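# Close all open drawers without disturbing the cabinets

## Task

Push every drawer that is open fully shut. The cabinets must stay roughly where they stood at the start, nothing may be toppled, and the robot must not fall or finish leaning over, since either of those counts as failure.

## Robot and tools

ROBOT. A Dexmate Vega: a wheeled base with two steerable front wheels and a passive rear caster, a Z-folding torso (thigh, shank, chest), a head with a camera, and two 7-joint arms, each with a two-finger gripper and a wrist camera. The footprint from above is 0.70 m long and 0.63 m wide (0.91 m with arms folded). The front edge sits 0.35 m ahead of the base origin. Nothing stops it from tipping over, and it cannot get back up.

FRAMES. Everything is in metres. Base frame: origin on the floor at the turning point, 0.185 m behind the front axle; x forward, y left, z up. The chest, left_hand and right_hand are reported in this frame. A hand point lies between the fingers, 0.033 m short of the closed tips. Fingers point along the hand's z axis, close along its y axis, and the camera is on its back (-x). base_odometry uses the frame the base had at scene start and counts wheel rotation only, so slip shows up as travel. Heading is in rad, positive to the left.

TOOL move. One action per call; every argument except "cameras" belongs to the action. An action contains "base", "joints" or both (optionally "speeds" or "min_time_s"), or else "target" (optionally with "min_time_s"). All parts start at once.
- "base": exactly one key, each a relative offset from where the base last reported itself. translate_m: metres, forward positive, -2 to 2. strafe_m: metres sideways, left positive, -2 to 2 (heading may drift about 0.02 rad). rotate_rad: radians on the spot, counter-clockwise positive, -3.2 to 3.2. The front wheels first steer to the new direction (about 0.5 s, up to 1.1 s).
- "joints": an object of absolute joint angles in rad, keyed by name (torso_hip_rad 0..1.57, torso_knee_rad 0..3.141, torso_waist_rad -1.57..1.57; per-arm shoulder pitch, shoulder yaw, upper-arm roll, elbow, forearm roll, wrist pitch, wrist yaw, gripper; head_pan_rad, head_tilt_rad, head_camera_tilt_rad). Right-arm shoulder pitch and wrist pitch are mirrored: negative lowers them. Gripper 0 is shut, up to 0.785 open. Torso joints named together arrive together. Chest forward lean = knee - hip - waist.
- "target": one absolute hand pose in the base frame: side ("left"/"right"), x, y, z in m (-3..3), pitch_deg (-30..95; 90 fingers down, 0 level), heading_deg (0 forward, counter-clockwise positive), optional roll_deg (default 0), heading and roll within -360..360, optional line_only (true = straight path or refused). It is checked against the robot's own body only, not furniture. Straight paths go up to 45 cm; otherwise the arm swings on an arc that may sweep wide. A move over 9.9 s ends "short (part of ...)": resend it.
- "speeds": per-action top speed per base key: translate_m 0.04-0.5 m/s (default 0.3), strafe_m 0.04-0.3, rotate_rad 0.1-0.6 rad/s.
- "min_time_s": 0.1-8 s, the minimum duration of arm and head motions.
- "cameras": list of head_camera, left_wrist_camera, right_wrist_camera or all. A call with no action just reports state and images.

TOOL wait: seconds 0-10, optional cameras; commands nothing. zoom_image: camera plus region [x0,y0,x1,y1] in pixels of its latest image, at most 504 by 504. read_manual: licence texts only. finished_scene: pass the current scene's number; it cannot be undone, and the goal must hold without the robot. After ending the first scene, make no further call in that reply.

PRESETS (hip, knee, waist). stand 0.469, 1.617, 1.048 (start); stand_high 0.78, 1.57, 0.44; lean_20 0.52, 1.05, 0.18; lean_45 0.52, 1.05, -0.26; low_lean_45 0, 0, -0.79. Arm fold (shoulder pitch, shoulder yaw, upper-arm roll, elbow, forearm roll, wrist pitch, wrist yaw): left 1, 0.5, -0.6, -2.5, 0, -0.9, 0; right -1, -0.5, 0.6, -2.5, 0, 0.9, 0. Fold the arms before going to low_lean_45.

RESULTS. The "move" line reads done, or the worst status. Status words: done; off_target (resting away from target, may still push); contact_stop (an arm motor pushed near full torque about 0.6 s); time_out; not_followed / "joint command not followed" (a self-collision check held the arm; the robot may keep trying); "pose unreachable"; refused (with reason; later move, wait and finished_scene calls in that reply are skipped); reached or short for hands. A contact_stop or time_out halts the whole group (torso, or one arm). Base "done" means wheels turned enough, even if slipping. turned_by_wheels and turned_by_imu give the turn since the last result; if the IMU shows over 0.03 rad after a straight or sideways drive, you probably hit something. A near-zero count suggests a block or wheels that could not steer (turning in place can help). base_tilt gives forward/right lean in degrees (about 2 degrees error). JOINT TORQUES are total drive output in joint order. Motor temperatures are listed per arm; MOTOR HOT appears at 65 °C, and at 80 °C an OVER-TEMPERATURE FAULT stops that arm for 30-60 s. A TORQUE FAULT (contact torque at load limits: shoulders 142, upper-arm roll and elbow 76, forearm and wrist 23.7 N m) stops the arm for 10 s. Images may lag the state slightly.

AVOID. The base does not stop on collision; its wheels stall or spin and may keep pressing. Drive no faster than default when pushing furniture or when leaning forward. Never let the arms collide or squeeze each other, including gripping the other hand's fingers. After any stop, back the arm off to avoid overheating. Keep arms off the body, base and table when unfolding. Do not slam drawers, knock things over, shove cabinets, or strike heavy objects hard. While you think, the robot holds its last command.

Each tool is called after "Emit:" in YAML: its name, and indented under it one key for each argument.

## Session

Emit:
move:
  cameras: ["head_camera"]

Emit:
move:
  joints: {"torso_hip_rad": 0.0, "torso_knee_rad": 0.3, "torso_waist_rad": -0.5, "left_shoulder_pitch_rad": 1.246, "left_shoulder_yaw_rad": 0, "left_upper_arm_roll_rad": 0, "left_elbow_rad": -1.817, "left_forearm_roll_rad": 0, "left_wrist_pitch_rad": 0.121, "left_wrist_yaw_rad": 0, "right_shoulder_pitch_rad": -1.246, "right_shoulder_yaw_rad": 0, "right_upper_arm_roll_rad": 0, "right_elbow_rad": -1.817, "right_forearm_roll_rad": 0, "right_wrist_pitch_rad": -0.121, "right_wrist_yaw_rad": 0, "head_camera_tilt_rad": 0.2, "head_pan_rad": 1.25, "head_tilt_rad": -0.8}
  cameras: ["head_camera"]

Emit:
move:
  joints: {"head_pan_rad": 2.45}
  cameras: ["head_camera"]

Emit:
move:
  joints: {"head_pan_rad": -2.45}
  cameras: ["head_camera"]

Emit:
move:
  joints: {"head_pan_rad": -1.25}
  cameras: ["head_camera"]

Emit:
move:
  joints: {"head_pan_rad": 0.0}
  cameras: ["head_camera"]

Scene clock: 0.00 s.
Joint torques (N m): no reading
Motor temperatures (°C): left_arm=[27 30 30 30 34 38 35] | right_arm=[29 28 29 31 34 34 35]
base_odometry: x=+0.000 y=+0.000 heading=+0.000
turned_by_wheels: +0.000
turned_by_imu: +0.000
base_tilt: forward=+0.6 right=+0.0
base_status: not commanded
joint_positions: torso_hip_rad=+0.469 torso_knee_rad=+1.617 torso_waist_rad=+1.048 left_shoulder_pitch_rad=+2.211 left_shoulder_yaw_rad=-0.012 left_upper_arm_roll_rad=-0.018 left_elbow_rad=-1.096 left_forearm_roll_rad=+0.000 left_wrist_pitch_rad=-0.486 left_wrist_yaw_rad=+0.003 left_gripper_rad=+0.005 right_shoulder_pitch_rad=-2.205 right_shoulder_yaw_rad=+0.017 right_upper_arm_roll_rad=+0.000 right_elbow_rad=-1.113 right_forearm_roll_rad=+0.002 right_wrist_pitch_rad=+0.507 right_wrist_yaw_rad=+0.015 right_gripper_rad=+0.005 head_pan_rad=+0.000 head_tilt_rad=+0.000 head_camera_tilt_rad=+0.000
joint_status: not commanded
chest: x=-0.0111 y=+0.0000 z=+1.4155 quat_wxyz=(+0.999, +0.000, +0.050, +0.000) (m; base frame)
left_hand: x=+0.1612 y=+0.2371 z=+0.6182 quat_wxyz=(+0.408, -0.010, +0.913, +0.007) pitch_deg=+41.8 heading_deg=+1.6 roll_deg=+0.4 back=up (m; base frame)
right_hand: x=+0.1801 y=-0.2179 z=+0.6316 quat_wxyz=(+0.429, +0.006, +0.903, +0.010) pitch_deg=+39.2 heading_deg=+1.0 roll_deg=+1.7 back=up (m; base frame)
pictures: head_camera
Images, in order (width x height): head_camera 896x560.

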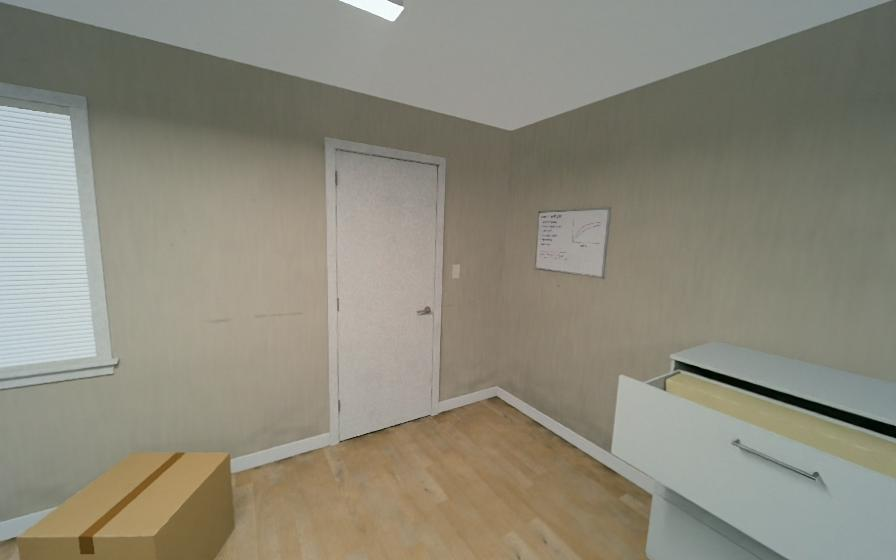

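Scene clock: 7.00 s.
Joint torques (N m): left_arm=[-6.03 -0.59 2.16 -12.02 -0.4 -2.81 -0.28] | right_arm=[11.15 -1.11 1.9 -11.72 -0.49 1.47 -0.15]
move: done
base_odometry: x=+0.000 y=+0.000 heading=+0.000
turned_by_wheels: +0.000
turned_by_imu: +0.001
base_tilt: forward=+0.6 right=-0.1
base_status: not commanded
joint_positions: torso_hip_rad=+0.000 torso_knee_rad=+0.300 torso_waist_rad=-0.500 left_shoulder_pitch_rad=+1.246 left_shoulder_yaw_rad=+0.000 left_upper_arm_roll_rad=+0.000 left_elbow_rad=-1.817 left_forearm_roll_rad=+0.000 left_wrist_pitch_rad=+0.121 left_wrist_yaw_rad=+0.000 left_gripper_rad=+0.005 right_shoulder_pitch_rad=-1.247 right_shoulder_yaw_rad=+0.000 right_upper_arm_roll_rad=+0.000 right_elbow_rad=-1.817 right_forearm_roll_rad=+0.000 right_wrist_pitch_rad=-0.121 right_wrist_yaw_rad=+0.000 right_gripper_rad=+0.005 head_pan_rad=+1.250 head_tilt_rad=-0.800 head_camera_tilt_rad=+0.200
joint_status: all done
chest: x=+0.0792 y=+0.0000 z=+0.9512 quat_wxyz=(+0.921, +0.000, +0.389, +0.000) (m; base frame)
left_hand: x=+0.6006 y=+0.2294 z=+0.4091 quat_wxyz=(+0.573, +0.000, +0.820, +0.000) pitch_deg=+20.1 heading_deg=+0.0 roll_deg=+0.0 back=up (m; base frame)
right_hand: x=+0.6005 y=-0.2293 z=+0.4089 quat_wxyz=(+0.573, +0.000, +0.820, +0.000) pitch_deg=+20.1 heading_deg=+0.0 roll_deg=+0.0 back=up (m; base frame)
pictures: head_camera
Images, in order (width x height): head_camera 896x560.

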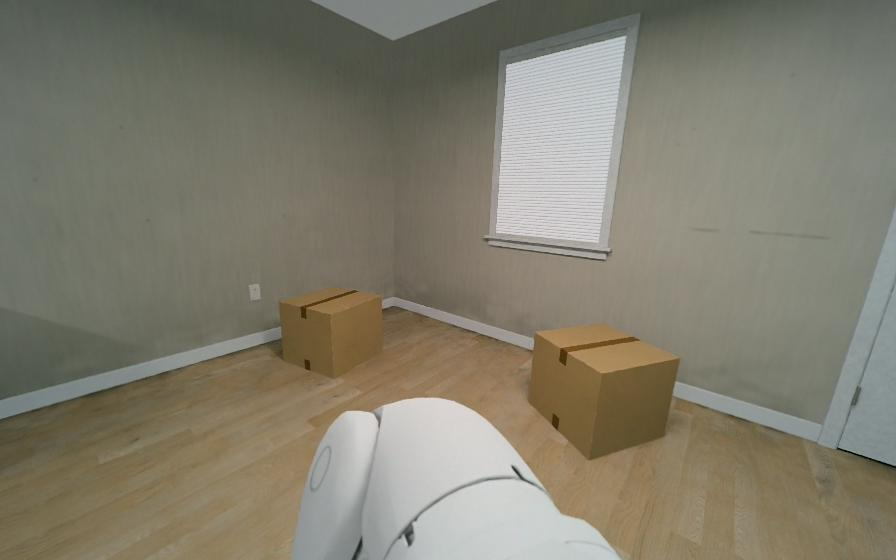

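Scene clock: 8.47 s.
Joint torques (N m): left_arm=[-6.43 2.3 0.48 -13.45 0.5 -2.12 -0.47] | right_arm=[9.99 -1.92 1.7 -11.81 -0.43 1.08 -0.09]
move: done
base_odometry: x=+0.000 y=+0.000 heading=+0.000
turned_by_wheels: +0.000
turned_by_imu: +0.000
base_tilt: forward=+0.7 right=-0.1
base_status: not commanded
joint_positions: torso_hip_rad=+0.000 torso_knee_rad=+0.300 torso_waist_rad=-0.500 left_shoulder_pitch_rad=+1.246 left_shoulder_yaw_rad=+0.000 left_upper_arm_roll_rad=+0.000 left_elbow_rad=-1.817 left_forearm_roll_rad=+0.000 left_wrist_pitch_rad=+0.121 left_wrist_yaw_rad=+0.000 left_gripper_rad=+0.005 right_shoulder_pitch_rad=-1.246 right_shoulder_yaw_rad=+0.000 right_upper_arm_roll_rad=+0.000 right_elbow_rad=-1.817 right_forearm_roll_rad=+0.000 right_wrist_pitch_rad=-0.121 right_wrist_yaw_rad=+0.000 right_gripper_rad=+0.005 head_pan_rad=+2.450 head_tilt_rad=-0.800 head_camera_tilt_rad=+0.200
joint_status: all done
chest: x=+0.0792 y=+0.0000 z=+0.9512 quat_wxyz=(+0.921, +0.000, +0.389, +0.000) (m; base frame)
left_hand: x=+0.6007 y=+0.2294 z=+0.4092 quat_wxyz=(+0.573, +0.000, +0.820, +0.000) pitch_deg=+20.1 heading_deg=+0.0 roll_deg=+0.0 back=up (m; base frame)
right_hand: x=+0.6006 y=-0.2293 z=+0.4090 quat_wxyz=(+0.573, +0.000, +0.820, +0.000) pitch_deg=+20.1 heading_deg=+0.0 roll_deg=+0.0 back=up (m; base frame)
pictures: head_camera
Images, in order (width x height): head_camera 896x560.

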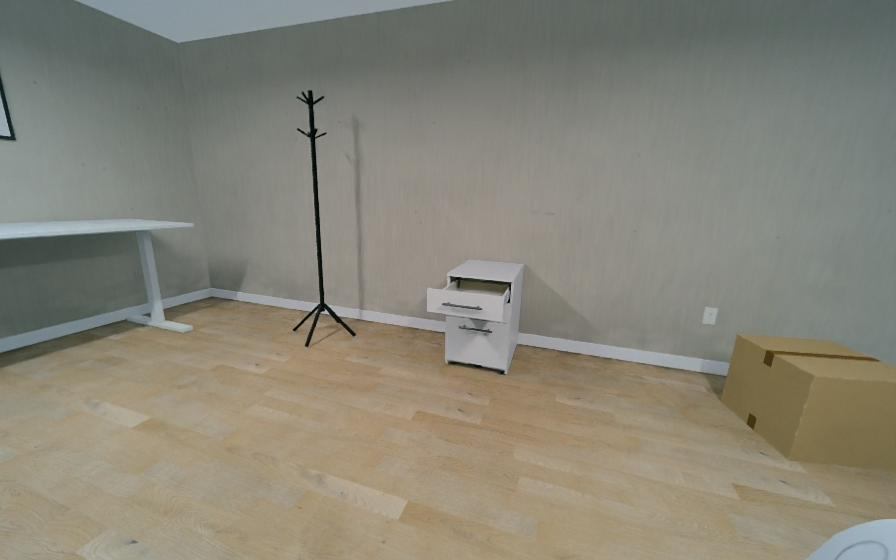

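Scene clock: 12.40 s.
Joint torques (N m): left_arm=[-5.95 0.65 0.83 -12.64 0.11 -1.9 -0.08] | right_arm=[11.19 -2.33 1.61 -12.56 -0.44 1.65 -0.1]
move: done
base_odometry: x=+0.000 y=+0.000 heading=+0.000
turned_by_wheels: +0.000
turned_by_imu: +0.001
base_tilt: forward=+0.6 right=-0.1
base_status: not commanded
joint_positions: torso_hip_rad=+0.000 torso_knee_rad=+0.300 torso_waist_rad=-0.500 left_shoulder_pitch_rad=+1.246 left_shoulder_yaw_rad=+0.000 left_upper_arm_roll_rad=+0.000 left_elbow_rad=-1.817 left_forearm_roll_rad=+0.000 left_wrist_pitch_rad=+0.121 left_wrist_yaw_rad=+0.000 left_gripper_rad=+0.005 right_shoulder_pitch_rad=-1.246 right_shoulder_yaw_rad=+0.000 right_upper_arm_roll_rad=+0.000 right_elbow_rad=-1.817 right_forearm_roll_rad=+0.000 right_wrist_pitch_rad=-0.121 right_wrist_yaw_rad=+0.000 right_gripper_rad=+0.005 head_pan_rad=-2.450 head_tilt_rad=-0.800 head_camera_tilt_rad=+0.200
joint_status: all done
chest: x=+0.0792 y=+0.0000 z=+0.9512 quat_wxyz=(+0.921, +0.000, +0.389, +0.000) (m; base frame)
left_hand: x=+0.6007 y=+0.2294 z=+0.4092 quat_wxyz=(+0.573, +0.000, +0.820, +0.000) pitch_deg=+20.1 heading_deg=+0.0 roll_deg=+0.0 back=up (m; base frame)
right_hand: x=+0.6006 y=-0.2293 z=+0.4090 quat_wxyz=(+0.573, +0.000, +0.820, +0.000) pitch_deg=+20.1 heading_deg=+0.0 roll_deg=+0.0 back=up (m; base frame)
pictures: head_camera
Images, in order (width x height): head_camera 896x560.

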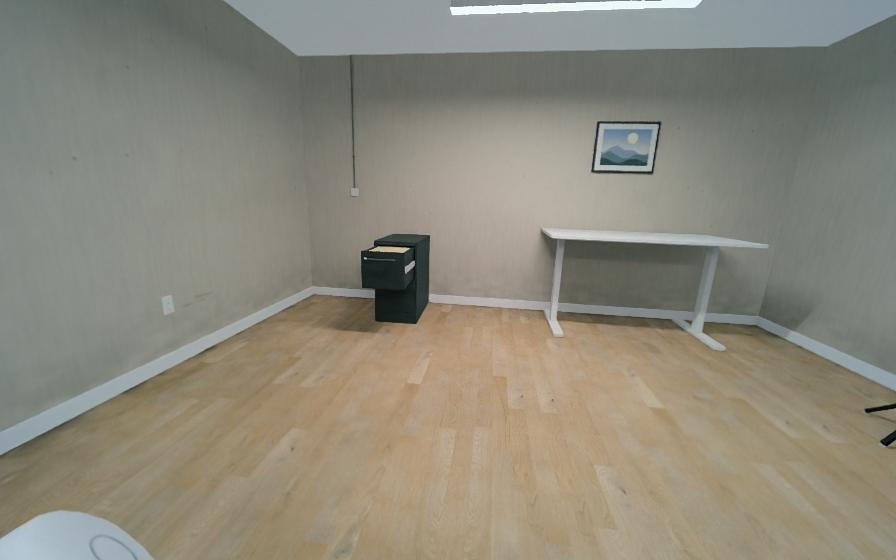

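Scene clock: 13.87 s.
Joint torques (N m): left_arm=[-5.37 2.28 5.05 -13.14 0.34 -2.64 -0.4] | right_arm=[9.91 -0.58 1.89 -11.83 -0.52 1.68 -0.06]
move: done
base_odometry: x=+0.000 y=+0.000 heading=+0.000
turned_by_wheels: +0.000
turned_by_imu: +0.000
base_tilt: forward=+0.7 right=-0.1
base_status: not commanded
joint_positions: torso_hip_rad=+0.000 torso_knee_rad=+0.300 torso_waist_rad=-0.500 left_shoulder_pitch_rad=+1.246 left_shoulder_yaw_rad=+0.000 left_upper_arm_roll_rad=+0.000 left_elbow_rad=-1.817 left_forearm_roll_rad=+0.000 left_wrist_pitch_rad=+0.121 left_wrist_yaw_rad=+0.000 left_gripper_rad=+0.005 right_shoulder_pitch_rad=-1.246 right_shoulder_yaw_rad=+0.000 right_upper_arm_roll_rad=+0.000 right_elbow_rad=-1.817 right_forearm_roll_rad=+0.000 right_wrist_pitch_rad=-0.121 right_wrist_yaw_rad=+0.000 right_gripper_rad=+0.005 head_pan_rad=-1.250 head_tilt_rad=-0.800 head_camera_tilt_rad=+0.200
joint_status: all done
chest: x=+0.0792 y=+0.0000 z=+0.9512 quat_wxyz=(+0.921, +0.000, +0.389, +0.000) (m; base frame)
left_hand: x=+0.6007 y=+0.2294 z=+0.4092 quat_wxyz=(+0.573, +0.000, +0.820, +0.000) pitch_deg=+20.1 heading_deg=+0.0 roll_deg=+0.0 back=up (m; base frame)
right_hand: x=+0.6006 y=-0.2293 z=+0.4090 quat_wxyz=(+0.573, +0.000, +0.820, +0.000) pitch_deg=+20.1 heading_deg=+0.0 roll_deg=+0.0 back=up (m; base frame)
pictures: head_camera
Images, in order (width x height): head_camera 896x560.

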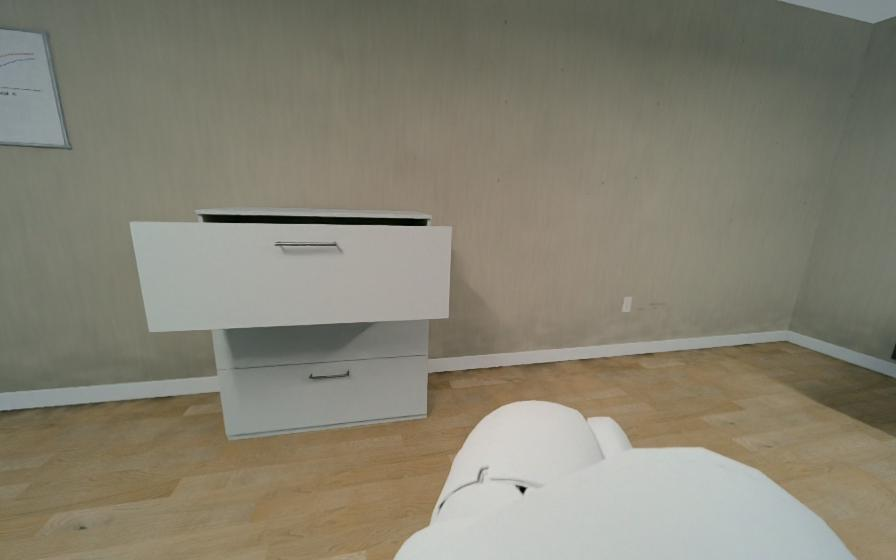

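Scene clock: 15.37 s.
Joint torques (N m): left_arm=[-5.3 -2.12 3.3 -14.29 0.35 -1.86 -0.16] | right_arm=[10.7 -1.28 1.84 -11.78 -0.46 1.52 -0.11]
move: done
base_odometry: x=+0.000 y=+0.000 heading=+0.000
turned_by_wheels: +0.000
turned_by_imu: +0.000
base_tilt: forward=+0.7 right=-0.1
base_status: not commanded
joint_positions: torso_hip_rad=+0.000 torso_knee_rad=+0.300 torso_waist_rad=-0.500 left_shoulder_pitch_rad=+1.246 left_shoulder_yaw_rad=+0.000 left_upper_arm_roll_rad=+0.000 left_elbow_rad=-1.817 left_forearm_roll_rad=+0.000 left_wrist_pitch_rad=+0.121 left_wrist_yaw_rad=+0.000 left_gripper_rad=+0.005 right_shoulder_pitch_rad=-1.246 right_shoulder_yaw_rad=+0.000 right_upper_arm_roll_rad=+0.000 right_elbow_rad=-1.817 right_forearm_roll_rad=+0.000 right_wrist_pitch_rad=-0.121 right_wrist_yaw_rad=+0.000 right_gripper_rad=+0.005 head_pan_rad=+0.000 head_tilt_rad=-0.800 head_camera_tilt_rad=+0.200
joint_status: all done
chest: x=+0.0792 y=+0.0000 z=+0.9512 quat_wxyz=(+0.921, +0.000, +0.389, +0.000) (m; base frame)
left_hand: x=+0.6007 y=+0.2294 z=+0.4092 quat_wxyz=(+0.573, +0.000, +0.820, +0.000) pitch_deg=+20.1 heading_deg=+0.0 roll_deg=+0.0 back=up (m; base frame)
right_hand: x=+0.6006 y=-0.2293 z=+0.4090 quat_wxyz=(+0.573, +0.000, +0.820, +0.000) pitch_deg=+20.1 heading_deg=+0.0 roll_deg=+0.0 back=up (m; base frame)
pictures: head_camera
Images, in order (width x height): head_camera 896x560.

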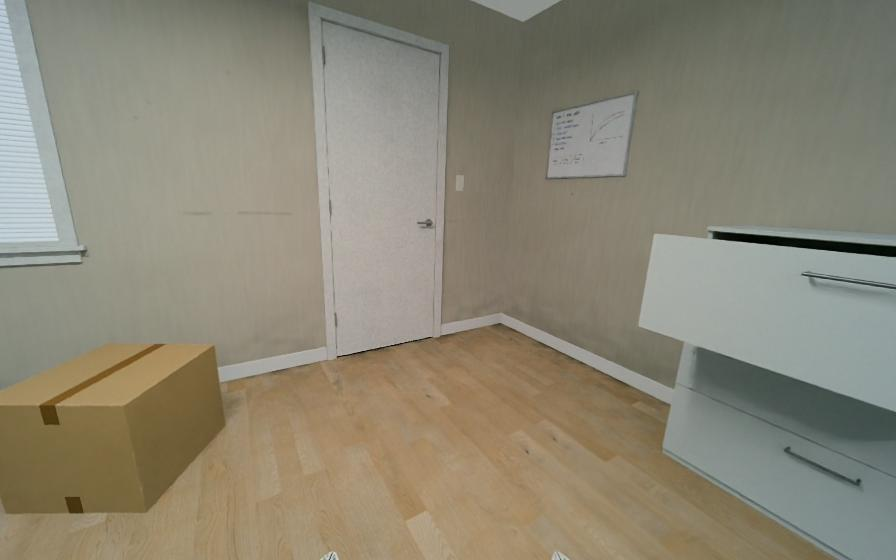

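Emit:
move:
  base: {"rotate_rad": -1.053}
  joints: {"left_shoulder_pitch_rad": 0.623, "left_elbow_rad": -2.413, "left_wrist_pitch_rad": 0.99, "right_shoulder_pitch_rad": -0.623, "right_elbow_rad": -2.413, "right_wrist_pitch_rad": -0.99, "head_camera_tilt_rad": 0.4}

Emit:
move:
  base: {"strafe_m": 0.23}
  cameras: ["head_camera"]

Scene clock: 41.47 s.
Joint torques (N m): left_arm=[-15.17 0.5 1.04 -11.43 0.57 -2.42 -0.27] | right_arm=[18.56 -2.36 1.9 -10.4 -0.27 2.01 0.03]
move: done
base_odometry: x=+0.001 y=+0.000 heading=-1.055
turned_by_wheels: -1.055
turned_by_imu: -1.033
base_tilt: forward=+0.6 right=-0.1
base_status: done
joint_positions: torso_hip_rad=+0.000 torso_knee_rad=+0.300 torso_waist_rad=-0.500 left_shoulder_pitch_rad=+0.628 left_shoulder_yaw_rad=+0.000 left_upper_arm_roll_rad=+0.000 left_elbow_rad=-2.409 left_forearm_roll_rad=+0.000 left_wrist_pitch_rad=+0.984 left_wrist_yaw_rad=+0.000 left_gripper_rad=+0.005 right_shoulder_pitch_rad=-0.628 right_shoulder_yaw_rad=+0.000 right_upper_arm_roll_rad=+0.000 right_elbow_rad=-2.408 right_forearm_roll_rad=+0.000 right_wrist_pitch_rad=-0.984 right_wrist_yaw_rad=+0.000 right_gripper_rad=+0.005 head_pan_rad=+0.000 head_tilt_rad=-0.800 head_camera_tilt_rad=+0.400
joint_status: all done
chest: x=+0.0792 y=+0.0000 z=+0.9512 quat_wxyz=(+0.921, +0.000, +0.389, +0.000) (m; base frame)
left_hand: x=+0.7504 y=+0.2293 z=+0.8466 quat_wxyz=(+0.706, +0.000, +0.708, +0.000) pitch_deg=+0.2 heading_deg=+0.0 roll_deg=+0.0 back=up (m; base frame)
right_hand: x=+0.7504 y=-0.2293 z=+0.8463 quat_wxyz=(+0.706, +0.000, +0.709, +0.000) pitch_deg=+0.2 heading_deg=+0.0 roll_deg=+0.0 back=up (m; base frame)
pictures: none

Scene clock: 44.07 s.
Joint torques (N m): left_arm=[-12.06 -2.04 1.73 -13.57 -0.12 -2.09 -0.09] | right_arm=[18.83 -0.5 1.73 -10.51 -0.22 2.1 -0.07]
move: done
base_odometry: x=+0.200 y=+0.114 heading=-1.051
turned_by_wheels: +0.004
turned_by_imu: +0.002
base_tilt: forward=+0.6 right=-0.1
base_status: done
joint_positions: torso_hip_rad=+0.000 torso_knee_rad=+0.300 torso_waist_rad=-0.500 left_shoulder_pitch_rad=+0.623 left_shoulder_yaw_rad=+0.000 left_upper_arm_roll_rad=+0.000 left_elbow_rad=-2.413 left_forearm_roll_rad=+0.000 left_wrist_pitch_rad=+0.990 left_wrist_yaw_rad=+0.000 left_gripper_rad=+0.005 right_shoulder_pitch_rad=-0.624 right_shoulder_yaw_rad=+0.000 right_upper_arm_roll_rad=+0.000 right_elbow_rad=-2.413 right_forearm_roll_rad=+0.000 right_wrist_pitch_rad=-0.990 right_wrist_yaw_rad=+0.000 right_gripper_rad=+0.005 head_pan_rad=+0.000 head_tilt_rad=-0.800 head_camera_tilt_rad=+0.400
joint_status: not commanded
chest: x=+0.0792 y=+0.0000 z=+0.9512 quat_wxyz=(+0.921, +0.000, +0.389, +0.000) (m; base frame)
left_hand: x=+0.7500 y=+0.2293 z=+0.8497 quat_wxyz=(+0.707, +0.000, +0.707, +0.000) pitch_deg=+0.0 heading_deg=+0.0 roll_deg=+0.0 back=up (m; base frame)
right_hand: x=+0.7500 y=-0.2293 z=+0.8494 quat_wxyz=(+0.707, +0.000, +0.708, +0.000) pitch_deg=+0.1 heading_deg=+0.0 roll_deg=+0.0 back=up (m; base frame)
pictures: head_camera
Images, in order (width x height): head_camera 896x560.

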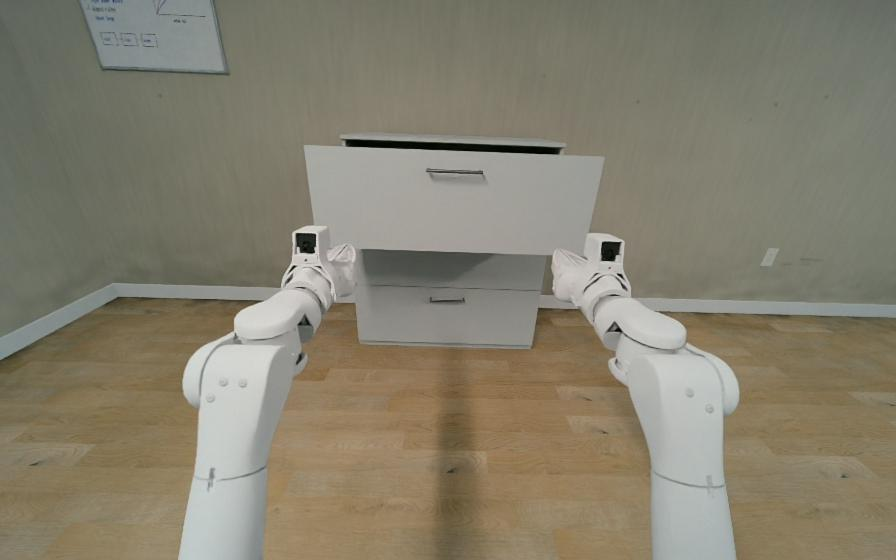

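Emit:
move:
  base: {"translate_m": 0.36}

Emit:
move:
  base: {"translate_m": 0.35}
  speeds: {"translate_m": 0.17}
  cameras: ["head_camera", "left_wrist_camera"]

Scene clock: 56.33 s.
Joint torques (N m): left_arm=[-14.89 1.67 2.83 -12.58 -0.86 -2.43 -0.06] | right_arm=[17.5 -1.54 2.15 -10.07 -0.3 2.19 0.07]
move: done
base_odometry: x=+0.380 y=-0.198 heading=-1.052
turned_by_wheels: +0.000
turned_by_imu: +0.000
base_tilt: forward=+0.7 right=-0.1
base_status: done
joint_positions: torso_hip_rad=+0.000 torso_knee_rad=+0.300 torso_waist_rad=-0.500 left_shoulder_pitch_rad=+0.623 left_shoulder_yaw_rad=+0.000 left_upper_arm_roll_rad=+0.000 left_elbow_rad=-2.413 left_forearm_roll_rad=+0.000 left_wrist_pitch_rad=+0.990 left_wrist_yaw_rad=+0.000 left_gripper_rad=+0.005 right_shoulder_pitch_rad=-0.623 right_shoulder_yaw_rad=+0.000 right_upper_arm_roll_rad=+0.000 right_elbow_rad=-2.413 right_forearm_roll_rad=+0.000 right_wrist_pitch_rad=-0.990 right_wrist_yaw_rad=+0.000 right_gripper_rad=+0.005 head_pan_rad=+0.000 head_tilt_rad=-0.800 head_camera_tilt_rad=+0.400
joint_status: not commanded
chest: x=+0.0792 y=+0.0000 z=+0.9512 quat_wxyz=(+0.921, +0.000, +0.390, +0.000) (m; base frame)
left_hand: x=+0.7500 y=+0.2293 z=+0.8497 quat_wxyz=(+0.707, +0.000, +0.707, +0.000) pitch_deg=+0.0 heading_deg=+0.0 roll_deg=+0.0 back=up (m; base frame)
right_hand: x=+0.7500 y=-0.2293 z=+0.8494 quat_wxyz=(+0.707, +0.000, +0.708, +0.000) pitch_deg=+0.1 heading_deg=+0.0 roll_deg=+0.0 back=up (m; base frame)
pictures: none

Scene clock: 59.47 s.
Joint torques (N m): left_arm=[-13 1.22 4.06 -11.74 0.06 -1.61 0.04] | right_arm=[17.13 -0.58 2.06 -5.68 -0.16 2.68 0.04]
move: done
base_odometry: x=+0.554 y=-0.501 heading=-1.052
turned_by_wheels: +0.000
turned_by_imu: +0.000
base_tilt: forward=+0.7 right=-0.1
base_status: done
joint_positions: torso_hip_rad=+0.000 torso_knee_rad=+0.300 torso_waist_rad=-0.500 left_shoulder_pitch_rad=+0.623 left_shoulder_yaw_rad=+0.000 left_upper_arm_roll_rad=+0.000 left_elbow_rad=-2.413 left_forearm_roll_rad=+0.000 left_wrist_pitch_rad=+0.990 left_wrist_yaw_rad=+0.000 left_gripper_rad=+0.005 right_shoulder_pitch_rad=-0.623 right_shoulder_yaw_rad=+0.000 right_upper_arm_roll_rad=+0.000 right_elbow_rad=-2.413 right_forearm_roll_rad=+0.000 right_wrist_pitch_rad=-0.990 right_wrist_yaw_rad=+0.000 right_gripper_rad=+0.005 head_pan_rad=+0.000 head_tilt_rad=-0.800 head_camera_tilt_rad=+0.400
joint_status: not commanded
chest: x=+0.0792 y=+0.0000 z=+0.9512 quat_wxyz=(+0.921, +0.000, +0.389, +0.000) (m; base frame)
left_hand: x=+0.7500 y=+0.2293 z=+0.8497 quat_wxyz=(+0.707, +0.000, +0.707, +0.000) pitch_deg=+0.0 heading_deg=+0.0 roll_deg=+0.0 back=up (m; base frame)
right_hand: x=+0.7500 y=-0.2293 z=+0.8496 quat_wxyz=(+0.707, +0.000, +0.707, +0.000) pitch_deg=+0.1 heading_deg=+0.0 roll_deg=+0.0 back=up (m; base frame)
pictures: head_camera, left_wrist_camera
Images, in order (width x height): head_camera 896x560, left_wrist_camera 672x420.

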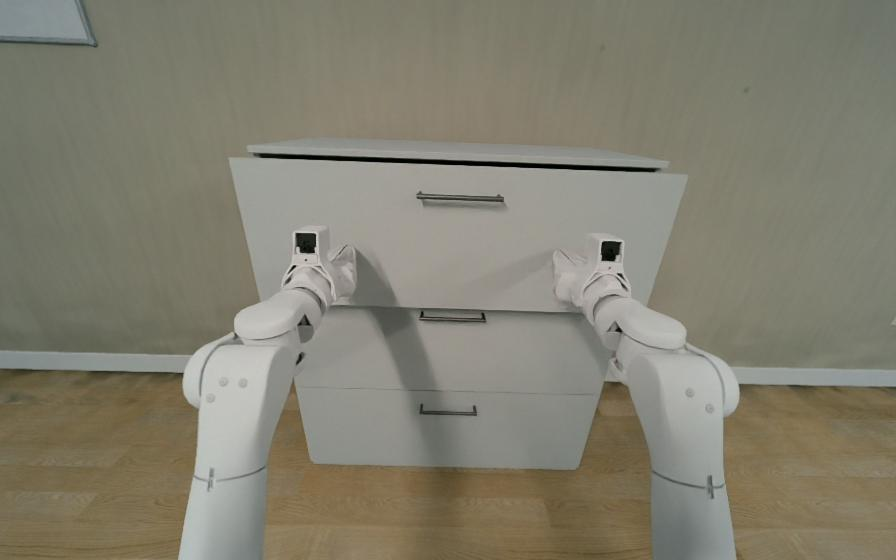

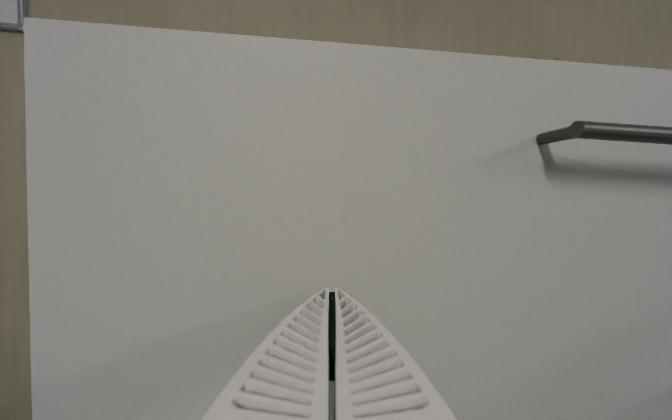

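Emit:
move:
  base: {"translate_m": 0.065}
  speeds: {"translate_m": 0.12}
  cameras: ["head_camera", "left_wrist_camera"]

Scene clock: 66.83 s.
Joint torques (N m): left_arm=[-13.52 2.63 2.55 -10.44 0.37 -1.78 0.01] | right_arm=[18.59 -1.61 1.78 -5.97 -0.11 2.57 0.2]
move: done
base_odometry: x=+0.587 y=-0.557 heading=-1.052
turned_by_wheels: +0.000
turned_by_imu: +0.000
base_tilt: forward=+0.7 right=-0.1
base_status: done
joint_positions: torso_hip_rad=+0.000 torso_knee_rad=+0.300 torso_waist_rad=-0.500 left_shoulder_pitch_rad=+0.623 left_shoulder_yaw_rad=+0.000 left_upper_arm_roll_rad=+0.000 left_elbow_rad=-2.413 left_forearm_roll_rad=+0.000 left_wrist_pitch_rad=+0.990 left_wrist_yaw_rad=+0.000 left_gripper_rad=+0.005 right_shoulder_pitch_rad=-0.623 right_shoulder_yaw_rad=+0.000 right_upper_arm_roll_rad=+0.000 right_elbow_rad=-2.413 right_forearm_roll_rad=+0.000 right_wrist_pitch_rad=-0.990 right_wrist_yaw_rad=+0.000 right_gripper_rad=+0.005 head_pan_rad=+0.000 head_tilt_rad=-0.800 head_camera_tilt_rad=+0.400
joint_status: not commanded
chest: x=+0.0792 y=+0.0000 z=+0.9512 quat_wxyz=(+0.921, +0.000, +0.389, +0.000) (m; base frame)
left_hand: x=+0.7500 y=+0.2293 z=+0.8497 quat_wxyz=(+0.707, +0.000, +0.707, +0.000) pitch_deg=+0.0 heading_deg=+0.0 roll_deg=+0.0 back=up (m; base frame)
right_hand: x=+0.7499 y=-0.2293 z=+0.8496 quat_wxyz=(+0.707, +0.000, +0.707, +0.000) pitch_deg=+0.1 heading_deg=+0.0 roll_deg=+0.0 back=up (m; base frame)
pictures: head_camera, left_wrist_camera
Images, in order (width x height): head_camera 896x560, left_wrist_camera 672x420.

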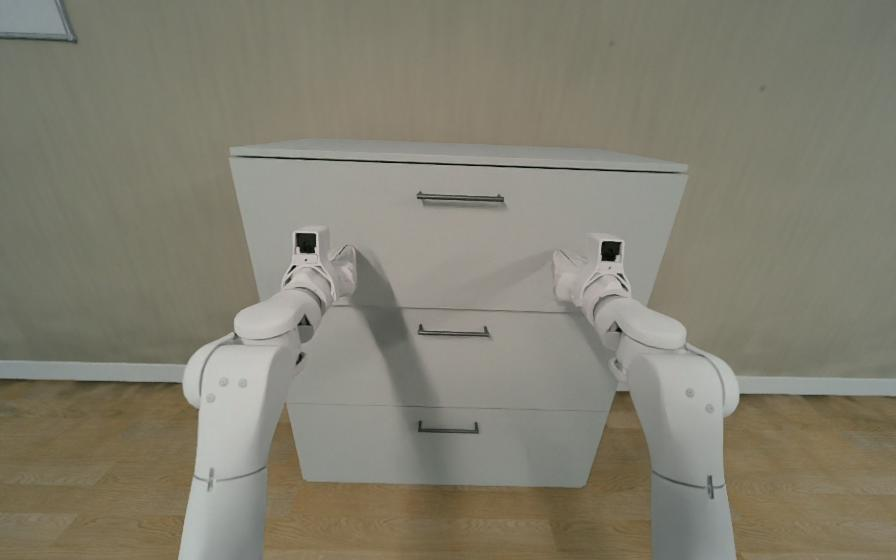

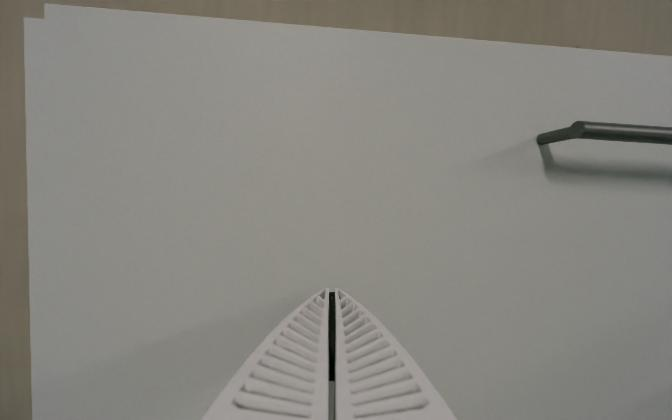

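Emit:
move:
  base: {"translate_m": 0.03}
  speeds: {"translate_m": 0.1}
  cameras: ["head_camera", "left_wrist_camera"]

Scene clock: 73.50 s.
Joint torques (N m): left_arm=[-12.62 1.05 3.58 -0.38 -0.65 -4.44 -0.81] | right_arm=[17.55 -0.72 1.93 -1.04 -0.17 3.12 -0.23]
move: done
base_odometry: x=+0.602 y=-0.583 heading=-1.053
turned_by_wheels: +0.000
turned_by_imu: +0.000
base_tilt: forward=+0.7 right=-0.1
base_status: done
joint_positions: torso_hip_rad=+0.000 torso_knee_rad=+0.299 torso_waist_rad=-0.500 left_shoulder_pitch_rad=+0.623 left_shoulder_yaw_rad=+0.000 left_upper_arm_roll_rad=+0.000 left_elbow_rad=-2.414 left_forearm_roll_rad=+0.000 left_wrist_pitch_rad=+0.991 left_wrist_yaw_rad=+0.000 left_gripper_rad=+0.005 right_shoulder_pitch_rad=-0.623 right_shoulder_yaw_rad=+0.000 right_upper_arm_roll_rad=+0.000 right_elbow_rad=-2.413 right_forearm_roll_rad=+0.000 right_wrist_pitch_rad=-0.991 right_wrist_yaw_rad=+0.000 right_gripper_rad=+0.005 head_pan_rad=+0.000 head_tilt_rad=-0.800 head_camera_tilt_rad=+0.400
joint_status: not commanded
chest: x=+0.0785 y=+0.0000 z=+0.9513 quat_wxyz=(+0.921, +0.000, +0.389, +0.000) (m; base frame)
left_hand: x=+0.7493 y=+0.2293 z=+0.8508 quat_wxyz=(+0.707, +0.000, +0.707, +0.000) pitch_deg=+0.0 heading_deg=+0.0 roll_deg=+0.0 back=up (m; base frame)
right_hand: x=+0.7493 y=-0.2293 z=+0.8507 quat_wxyz=(+0.707, +0.000, +0.707, +0.000) pitch_deg=+0.0 heading_deg=+0.0 roll_deg=+0.0 back=up (m; base frame)
pictures: head_camera, left_wrist_camera
Images, in order (width x height): head_camera 896x560, left_wrist_camera 672x420.

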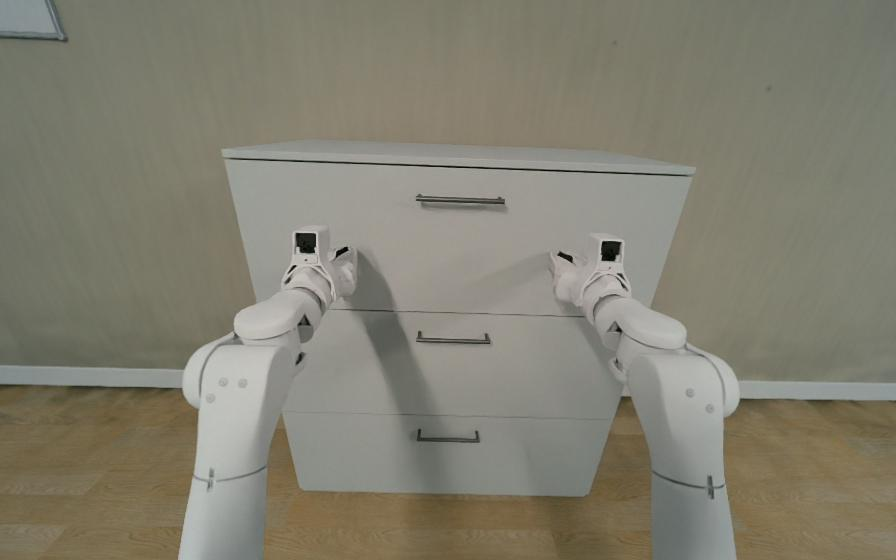

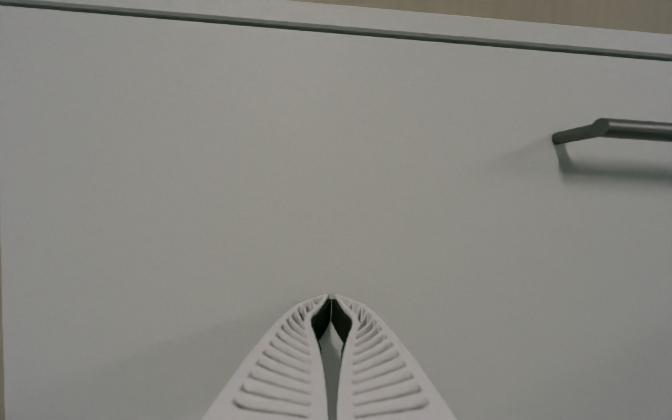

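Emit:
move:
  base: {"translate_m": -0.38}

Emit:
move:
  base: {"rotate_rad": -1.58}
  joints: {"left_shoulder_pitch_rad": 1.023, "left_elbow_rad": -2.046, "left_wrist_pitch_rad": 0.484}
  cameras: ["head_camera"]

Emit:
move:
  base: {"strafe_m": 0.165}

Emit:
move:
  base: {"translate_m": 1.5}
  speeds: {"translate_m": 0.5}
  cameras: ["head_camera", "left_wrist_camera"]

Scene clock: 96.33 s.
Joint torques (N m): left_arm=[-12.9 1.32 2.19 -9.6 -0.01 -2.87 -0.19] | right_arm=[16.27 -1.77 1.91 -6.13 -0.28 2.39 -0.02]
move: done
base_odometry: x=+0.413 y=-0.253 heading=-1.053
turned_by_wheels: -0.001
turned_by_imu: +0.000
base_tilt: forward=+0.7 right=+0.0
base_status: done
joint_positions: torso_hip_rad=+0.000 torso_knee_rad=+0.300 torso_waist_rad=-0.500 left_shoulder_pitch_rad=+0.623 left_shoulder_yaw_rad=+0.000 left_upper_arm_roll_rad=+0.000 left_elbow_rad=-2.413 left_forearm_roll_rad=+0.000 left_wrist_pitch_rad=+0.990 left_wrist_yaw_rad=+0.000 left_gripper_rad=+0.005 right_shoulder_pitch_rad=-0.623 right_shoulder_yaw_rad=+0.000 right_upper_arm_roll_rad=+0.000 right_elbow_rad=-2.413 right_forearm_roll_rad=+0.000 right_wrist_pitch_rad=-0.990 right_wrist_yaw_rad=+0.000 right_gripper_rad=+0.005 head_pan_rad=+0.000 head_tilt_rad=-0.800 head_camera_tilt_rad=+0.400
joint_status: not commanded
chest: x=+0.0792 y=+0.0000 z=+0.9512 quat_wxyz=(+0.921, +0.000, +0.389, +0.000) (m; base frame)
left_hand: x=+0.7500 y=+0.2293 z=+0.8497 quat_wxyz=(+0.707, +0.000, +0.707, +0.000) pitch_deg=+0.0 heading_deg=+0.0 roll_deg=+0.0 back=up (m; base frame)
right_hand: x=+0.7499 y=-0.2293 z=+0.8496 quat_wxyz=(+0.707, +0.000, +0.707, +0.000) pitch_deg=+0.1 heading_deg=+0.0 roll_deg=+0.0 back=up (m; base frame)
pictures: none

Scene clock: 100.57 s.
Joint torques (N m): left_arm=[-4.28 -0.2 0.01 -12.6 -0.37 -2.96 -0.38] | right_arm=[16.8 -1.31 2.04 -5.94 -0.19 2.25 0.16]
move: done
base_odometry: x=+0.414 y=-0.255 heading=-2.636
turned_by_wheels: -1.582
turned_by_imu: -1.552
base_tilt: forward=+0.6 right=-0.1
base_status: done
joint_positions: torso_hip_rad=+0.000 torso_knee_rad=+0.300 torso_waist_rad=-0.500 left_shoulder_pitch_rad=+1.022 left_shoulder_yaw_rad=+0.000 left_upper_arm_roll_rad=+0.000 left_elbow_rad=-2.047 left_forearm_roll_rad=+0.000 left_wrist_pitch_rad=+0.486 left_wrist_yaw_rad=+0.000 left_gripper_rad=+0.005 right_shoulder_pitch_rad=-0.623 right_shoulder_yaw_rad=+0.000 right_upper_arm_roll_rad=+0.000 right_elbow_rad=-2.413 right_forearm_roll_rad=+0.000 right_wrist_pitch_rad=-0.990 right_wrist_yaw_rad=+0.000 right_gripper_rad=+0.005 head_pan_rad=+0.000 head_tilt_rad=-0.800 head_camera_tilt_rad=+0.400
joint_status: all done
chest: x=+0.0792 y=+0.0000 z=+0.9512 quat_wxyz=(+0.921, +0.000, +0.389, +0.000) (m; base frame)
left_hand: x=+0.7007 y=+0.2293 z=+0.5512 quat_wxyz=(+0.609, +0.000, +0.793, +0.000) pitch_deg=+14.9 heading_deg=+0.0 roll_deg=+0.0 back=up (m; base frame)
right_hand: x=+0.7499 y=-0.2293 z=+0.8496 quat_wxyz=(+0.707, +0.000, +0.707, +0.000) pitch_deg=+0.1 heading_deg=+0.0 roll_deg=+0.0 back=up (m; base frame)
pictures: head_camera
Images, in order (width x height): head_camera 896x560.

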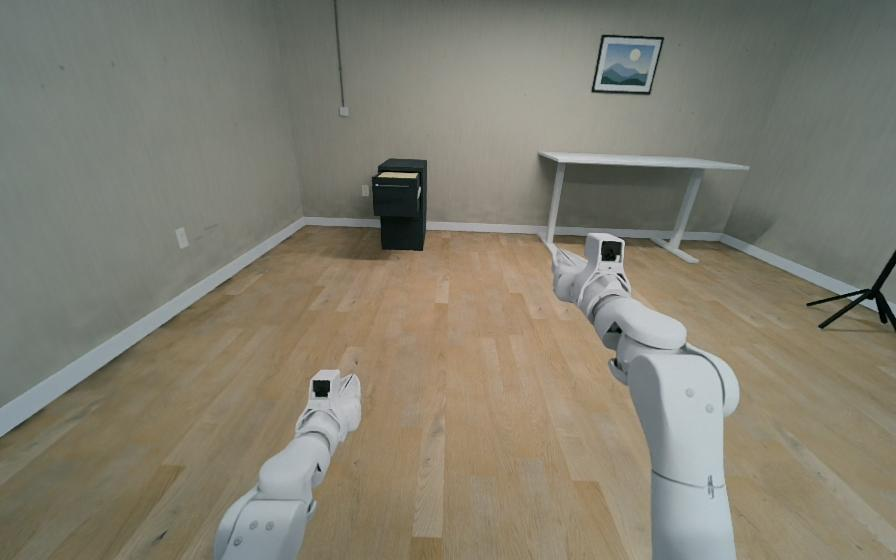

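Scene clock: 103.07 s.
Joint torques (N m): left_arm=[-4.73 1.37 3.32 -12.61 0.27 -2.61 -0.46] | right_arm=[16.95 -0.5 1.79 -5.72 -0.11 2.32 -0.08]
move: done
base_odometry: x=+0.494 y=-0.398 heading=-2.633
turned_by_wheels: +0.003
turned_by_imu: +0.002
base_tilt: forward=+0.7 right=-0.1
base_status: done
joint_positions: torso_hip_rad=+0.000 torso_knee_rad=+0.300 torso_waist_rad=-0.500 left_shoulder_pitch_rad=+1.023 left_shoulder_yaw_rad=+0.000 left_upper_arm_roll_rad=+0.000 left_elbow_rad=-2.046 left_forearm_roll_rad=+0.000 left_wrist_pitch_rad=+0.484 left_wrist_yaw_rad=+0.000 left_gripper_rad=+0.005 right_shoulder_pitch_rad=-0.623 right_shoulder_yaw_rad=+0.000 right_upper_arm_roll_rad=+0.000 right_elbow_rad=-2.413 right_forearm_roll_rad=+0.000 right_wrist_pitch_rad=-0.990 right_wrist_yaw_rad=+0.000 right_gripper_rad=+0.005 head_pan_rad=+0.000 head_tilt_rad=-0.800 head_camera_tilt_rad=+0.400
joint_status: not commanded
chest: x=+0.0792 y=+0.0000 z=+0.9512 quat_wxyz=(+0.921, +0.000, +0.389, +0.000) (m; base frame)
left_hand: x=+0.7004 y=+0.2293 z=+0.5504 quat_wxyz=(+0.609, +0.000, +0.793, +0.000) pitch_deg=+15.0 heading_deg=+0.0 roll_deg=+0.0 back=up (m; base frame)
right_hand: x=+0.7499 y=-0.2293 z=+0.8496 quat_wxyz=(+0.707, +0.000, +0.707, +0.000) pitch_deg=+0.1 heading_deg=+0.0 roll_deg=+0.0 back=up (m; base frame)
pictures: none

Scene clock: 108.77 s.
Joint torques (N m): left_arm=[-4.84 0.55 -0.06 -14.01 0.17 -2.13 -0.37] | right_arm=[16.47 -1.28 1.75 -5.63 -0.12 2.07 -0.05]
move: done
base_odometry: x=-0.814 y=-1.132 heading=-2.634
turned_by_wheels: +0.000
turned_by_imu: +0.000
base_tilt: forward=+0.7 right=-0.1
base_status: done
joint_positions: torso_hip_rad=+0.000 torso_knee_rad=+0.300 torso_waist_rad=-0.500 left_shoulder_pitch_rad=+1.023 left_shoulder_yaw_rad=+0.000 left_upper_arm_roll_rad=+0.000 left_elbow_rad=-2.046 left_forearm_roll_rad=+0.000 left_wrist_pitch_rad=+0.484 left_wrist_yaw_rad=+0.000 left_gripper_rad=+0.005 right_shoulder_pitch_rad=-0.623 right_shoulder_yaw_rad=+0.000 right_upper_arm_roll_rad=+0.000 right_elbow_rad=-2.413 right_forearm_roll_rad=+0.000 right_wrist_pitch_rad=-0.990 right_wrist_yaw_rad=+0.000 right_gripper_rad=+0.005 head_pan_rad=+0.000 head_tilt_rad=-0.800 head_camera_tilt_rad=+0.400
joint_status: not commanded
chest: x=+0.0792 y=+0.0000 z=+0.9512 quat_wxyz=(+0.921, +0.000, +0.390, +0.000) (m; base frame)
left_hand: x=+0.7003 y=+0.2293 z=+0.5503 quat_wxyz=(+0.609, +0.000, +0.793, +0.000) pitch_deg=+15.0 heading_deg=+0.0 roll_deg=+0.0 back=up (m; base frame)
right_hand: x=+0.7500 y=-0.2293 z=+0.8496 quat_wxyz=(+0.707, +0.000, +0.707, +0.000) pitch_deg=+0.1 heading_deg=+0.0 roll_deg=+0.0 back=up (m; base frame)
pictures: head_camera, left_wrist_camera
Images, in order (width x height): head_camera 896x560, left_wrist_camera 672x420.

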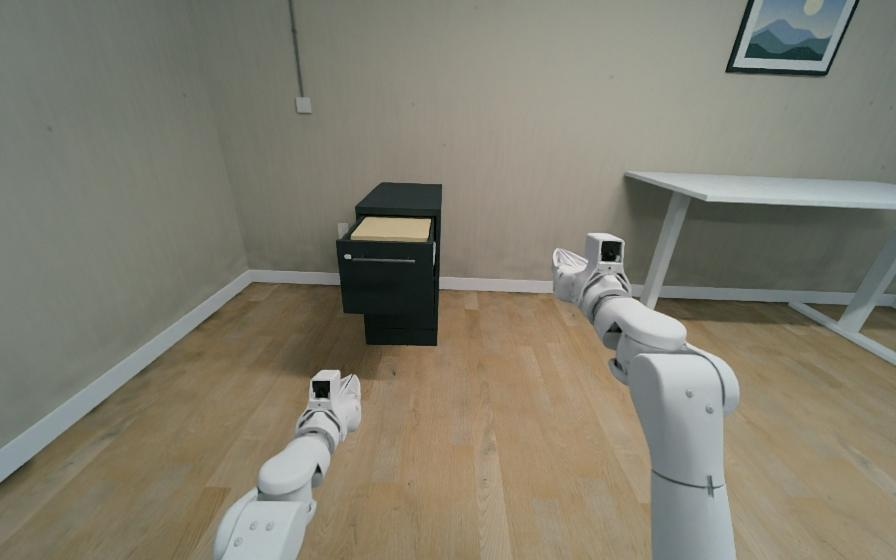

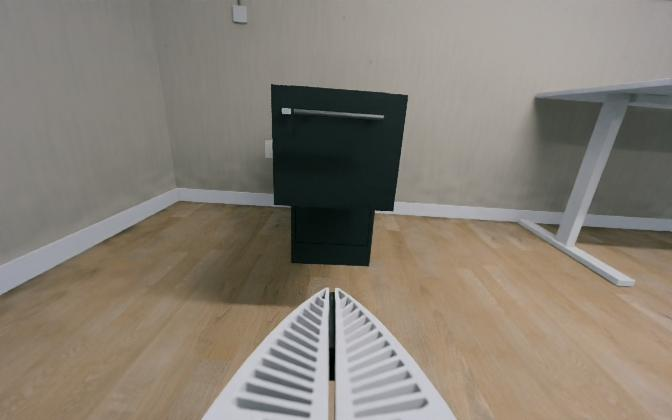

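Emit:
move:
  base: {"translate_m": 0.49}

Emit:
move:
  base: {"translate_m": 0.33}
  speeds: {"translate_m": 0.17}
  cameras: ["head_camera", "left_wrist_camera"]

Scene clock: 122.60 s.
Joint torques (N m): left_arm=[-4.7 0.06 1.71 -14 0.18 -1.88 -0.41] | right_arm=[16.56 -0.84 2.08 -6.21 -0.13 2.26 0.05]
move: done
base_odometry: x=-1.242 y=-1.372 heading=-2.634
turned_by_wheels: +0.000
turned_by_imu: +0.001
base_tilt: forward=+0.7 right=+0.0
base_status: done
joint_positions: torso_hip_rad=+0.000 torso_knee_rad=+0.300 torso_waist_rad=-0.500 left_shoulder_pitch_rad=+1.023 left_shoulder_yaw_rad=+0.000 left_upper_arm_roll_rad=+0.000 left_elbow_rad=-2.046 left_forearm_roll_rad=+0.000 left_wrist_pitch_rad=+0.484 left_wrist_yaw_rad=+0.000 left_gripper_rad=+0.005 right_shoulder_pitch_rad=-0.623 right_shoulder_yaw_rad=+0.000 right_upper_arm_roll_rad=+0.000 right_elbow_rad=-2.413 right_forearm_roll_rad=+0.000 right_wrist_pitch_rad=-0.990 right_wrist_yaw_rad=+0.000 right_gripper_rad=+0.005 head_pan_rad=+0.000 head_tilt_rad=-0.800 head_camera_tilt_rad=+0.400
joint_status: not commanded
chest: x=+0.0792 y=+0.0000 z=+0.9512 quat_wxyz=(+0.921, +0.000, +0.390, +0.000) (m; base frame)
left_hand: x=+0.7003 y=+0.2293 z=+0.5503 quat_wxyz=(+0.609, +0.000, +0.793, +0.000) pitch_deg=+15.0 heading_deg=+0.0 roll_deg=+0.0 back=up (m; base frame)
right_hand: x=+0.7500 y=-0.2293 z=+0.8496 quat_wxyz=(+0.707, +0.000, +0.707, +0.000) pitch_deg=+0.1 heading_deg=+0.0 roll_deg=+0.0 back=up (m; base frame)
pictures: none

Scene clock: 125.57 s.
Joint torques (N m): left_arm=[-9.16 0.76 1.38 -13.37 -0.28 -2.21 0.23] | right_arm=[17.35 -1.45 1.87 -7.21 -0.18 2.61 -0.05]
move: done
base_odometry: x=-1.530 y=-1.533 heading=-2.634
turned_by_wheels: +0.000
turned_by_imu: +0.000
base_tilt: forward=+0.7 right=-0.1
base_status: done
joint_positions: torso_hip_rad=+0.000 torso_knee_rad=+0.300 torso_waist_rad=-0.500 left_shoulder_pitch_rad=+1.023 left_shoulder_yaw_rad=+0.000 left_upper_arm_roll_rad=+0.000 left_elbow_rad=-2.046 left_forearm_roll_rad=+0.000 left_wrist_pitch_rad=+0.484 left_wrist_yaw_rad=+0.000 left_gripper_rad=+0.005 right_shoulder_pitch_rad=-0.623 right_shoulder_yaw_rad=+0.000 right_upper_arm_roll_rad=+0.000 right_elbow_rad=-2.413 right_forearm_roll_rad=+0.000 right_wrist_pitch_rad=-0.990 right_wrist_yaw_rad=+0.000 right_gripper_rad=+0.005 head_pan_rad=+0.000 head_tilt_rad=-0.800 head_camera_tilt_rad=+0.400
joint_status: not commanded
chest: x=+0.0792 y=+0.0000 z=+0.9512 quat_wxyz=(+0.921, +0.000, +0.389, +0.000) (m; base frame)
left_hand: x=+0.7002 y=+0.2293 z=+0.5502 quat_wxyz=(+0.609, +0.000, +0.793, +0.000) pitch_deg=+15.0 heading_deg=+0.0 roll_deg=+0.0 back=up (m; base frame)
right_hand: x=+0.7500 y=-0.2293 z=+0.8496 quat_wxyz=(+0.707, +0.000, +0.707, +0.000) pitch_deg=+0.1 heading_deg=+0.0 roll_deg=+0.0 back=up (m; base frame)
pictures: head_camera, left_wrist_camera
Images, in order (width x height): head_camera 896x560, left_wrist_camera 672x420.

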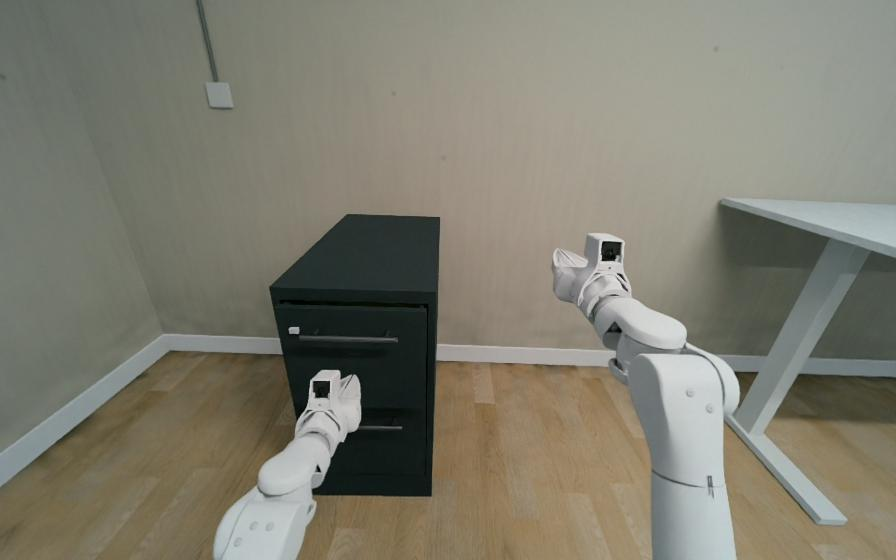

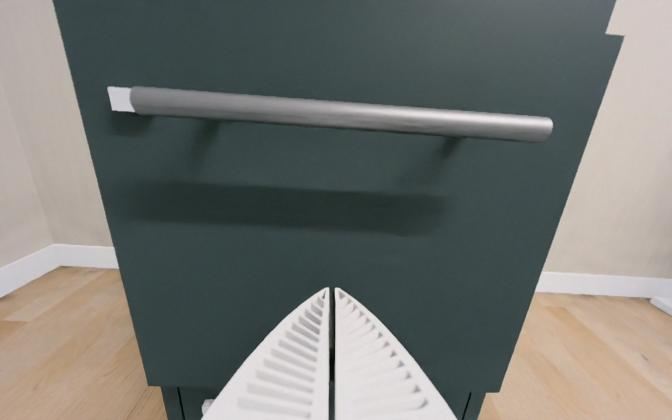

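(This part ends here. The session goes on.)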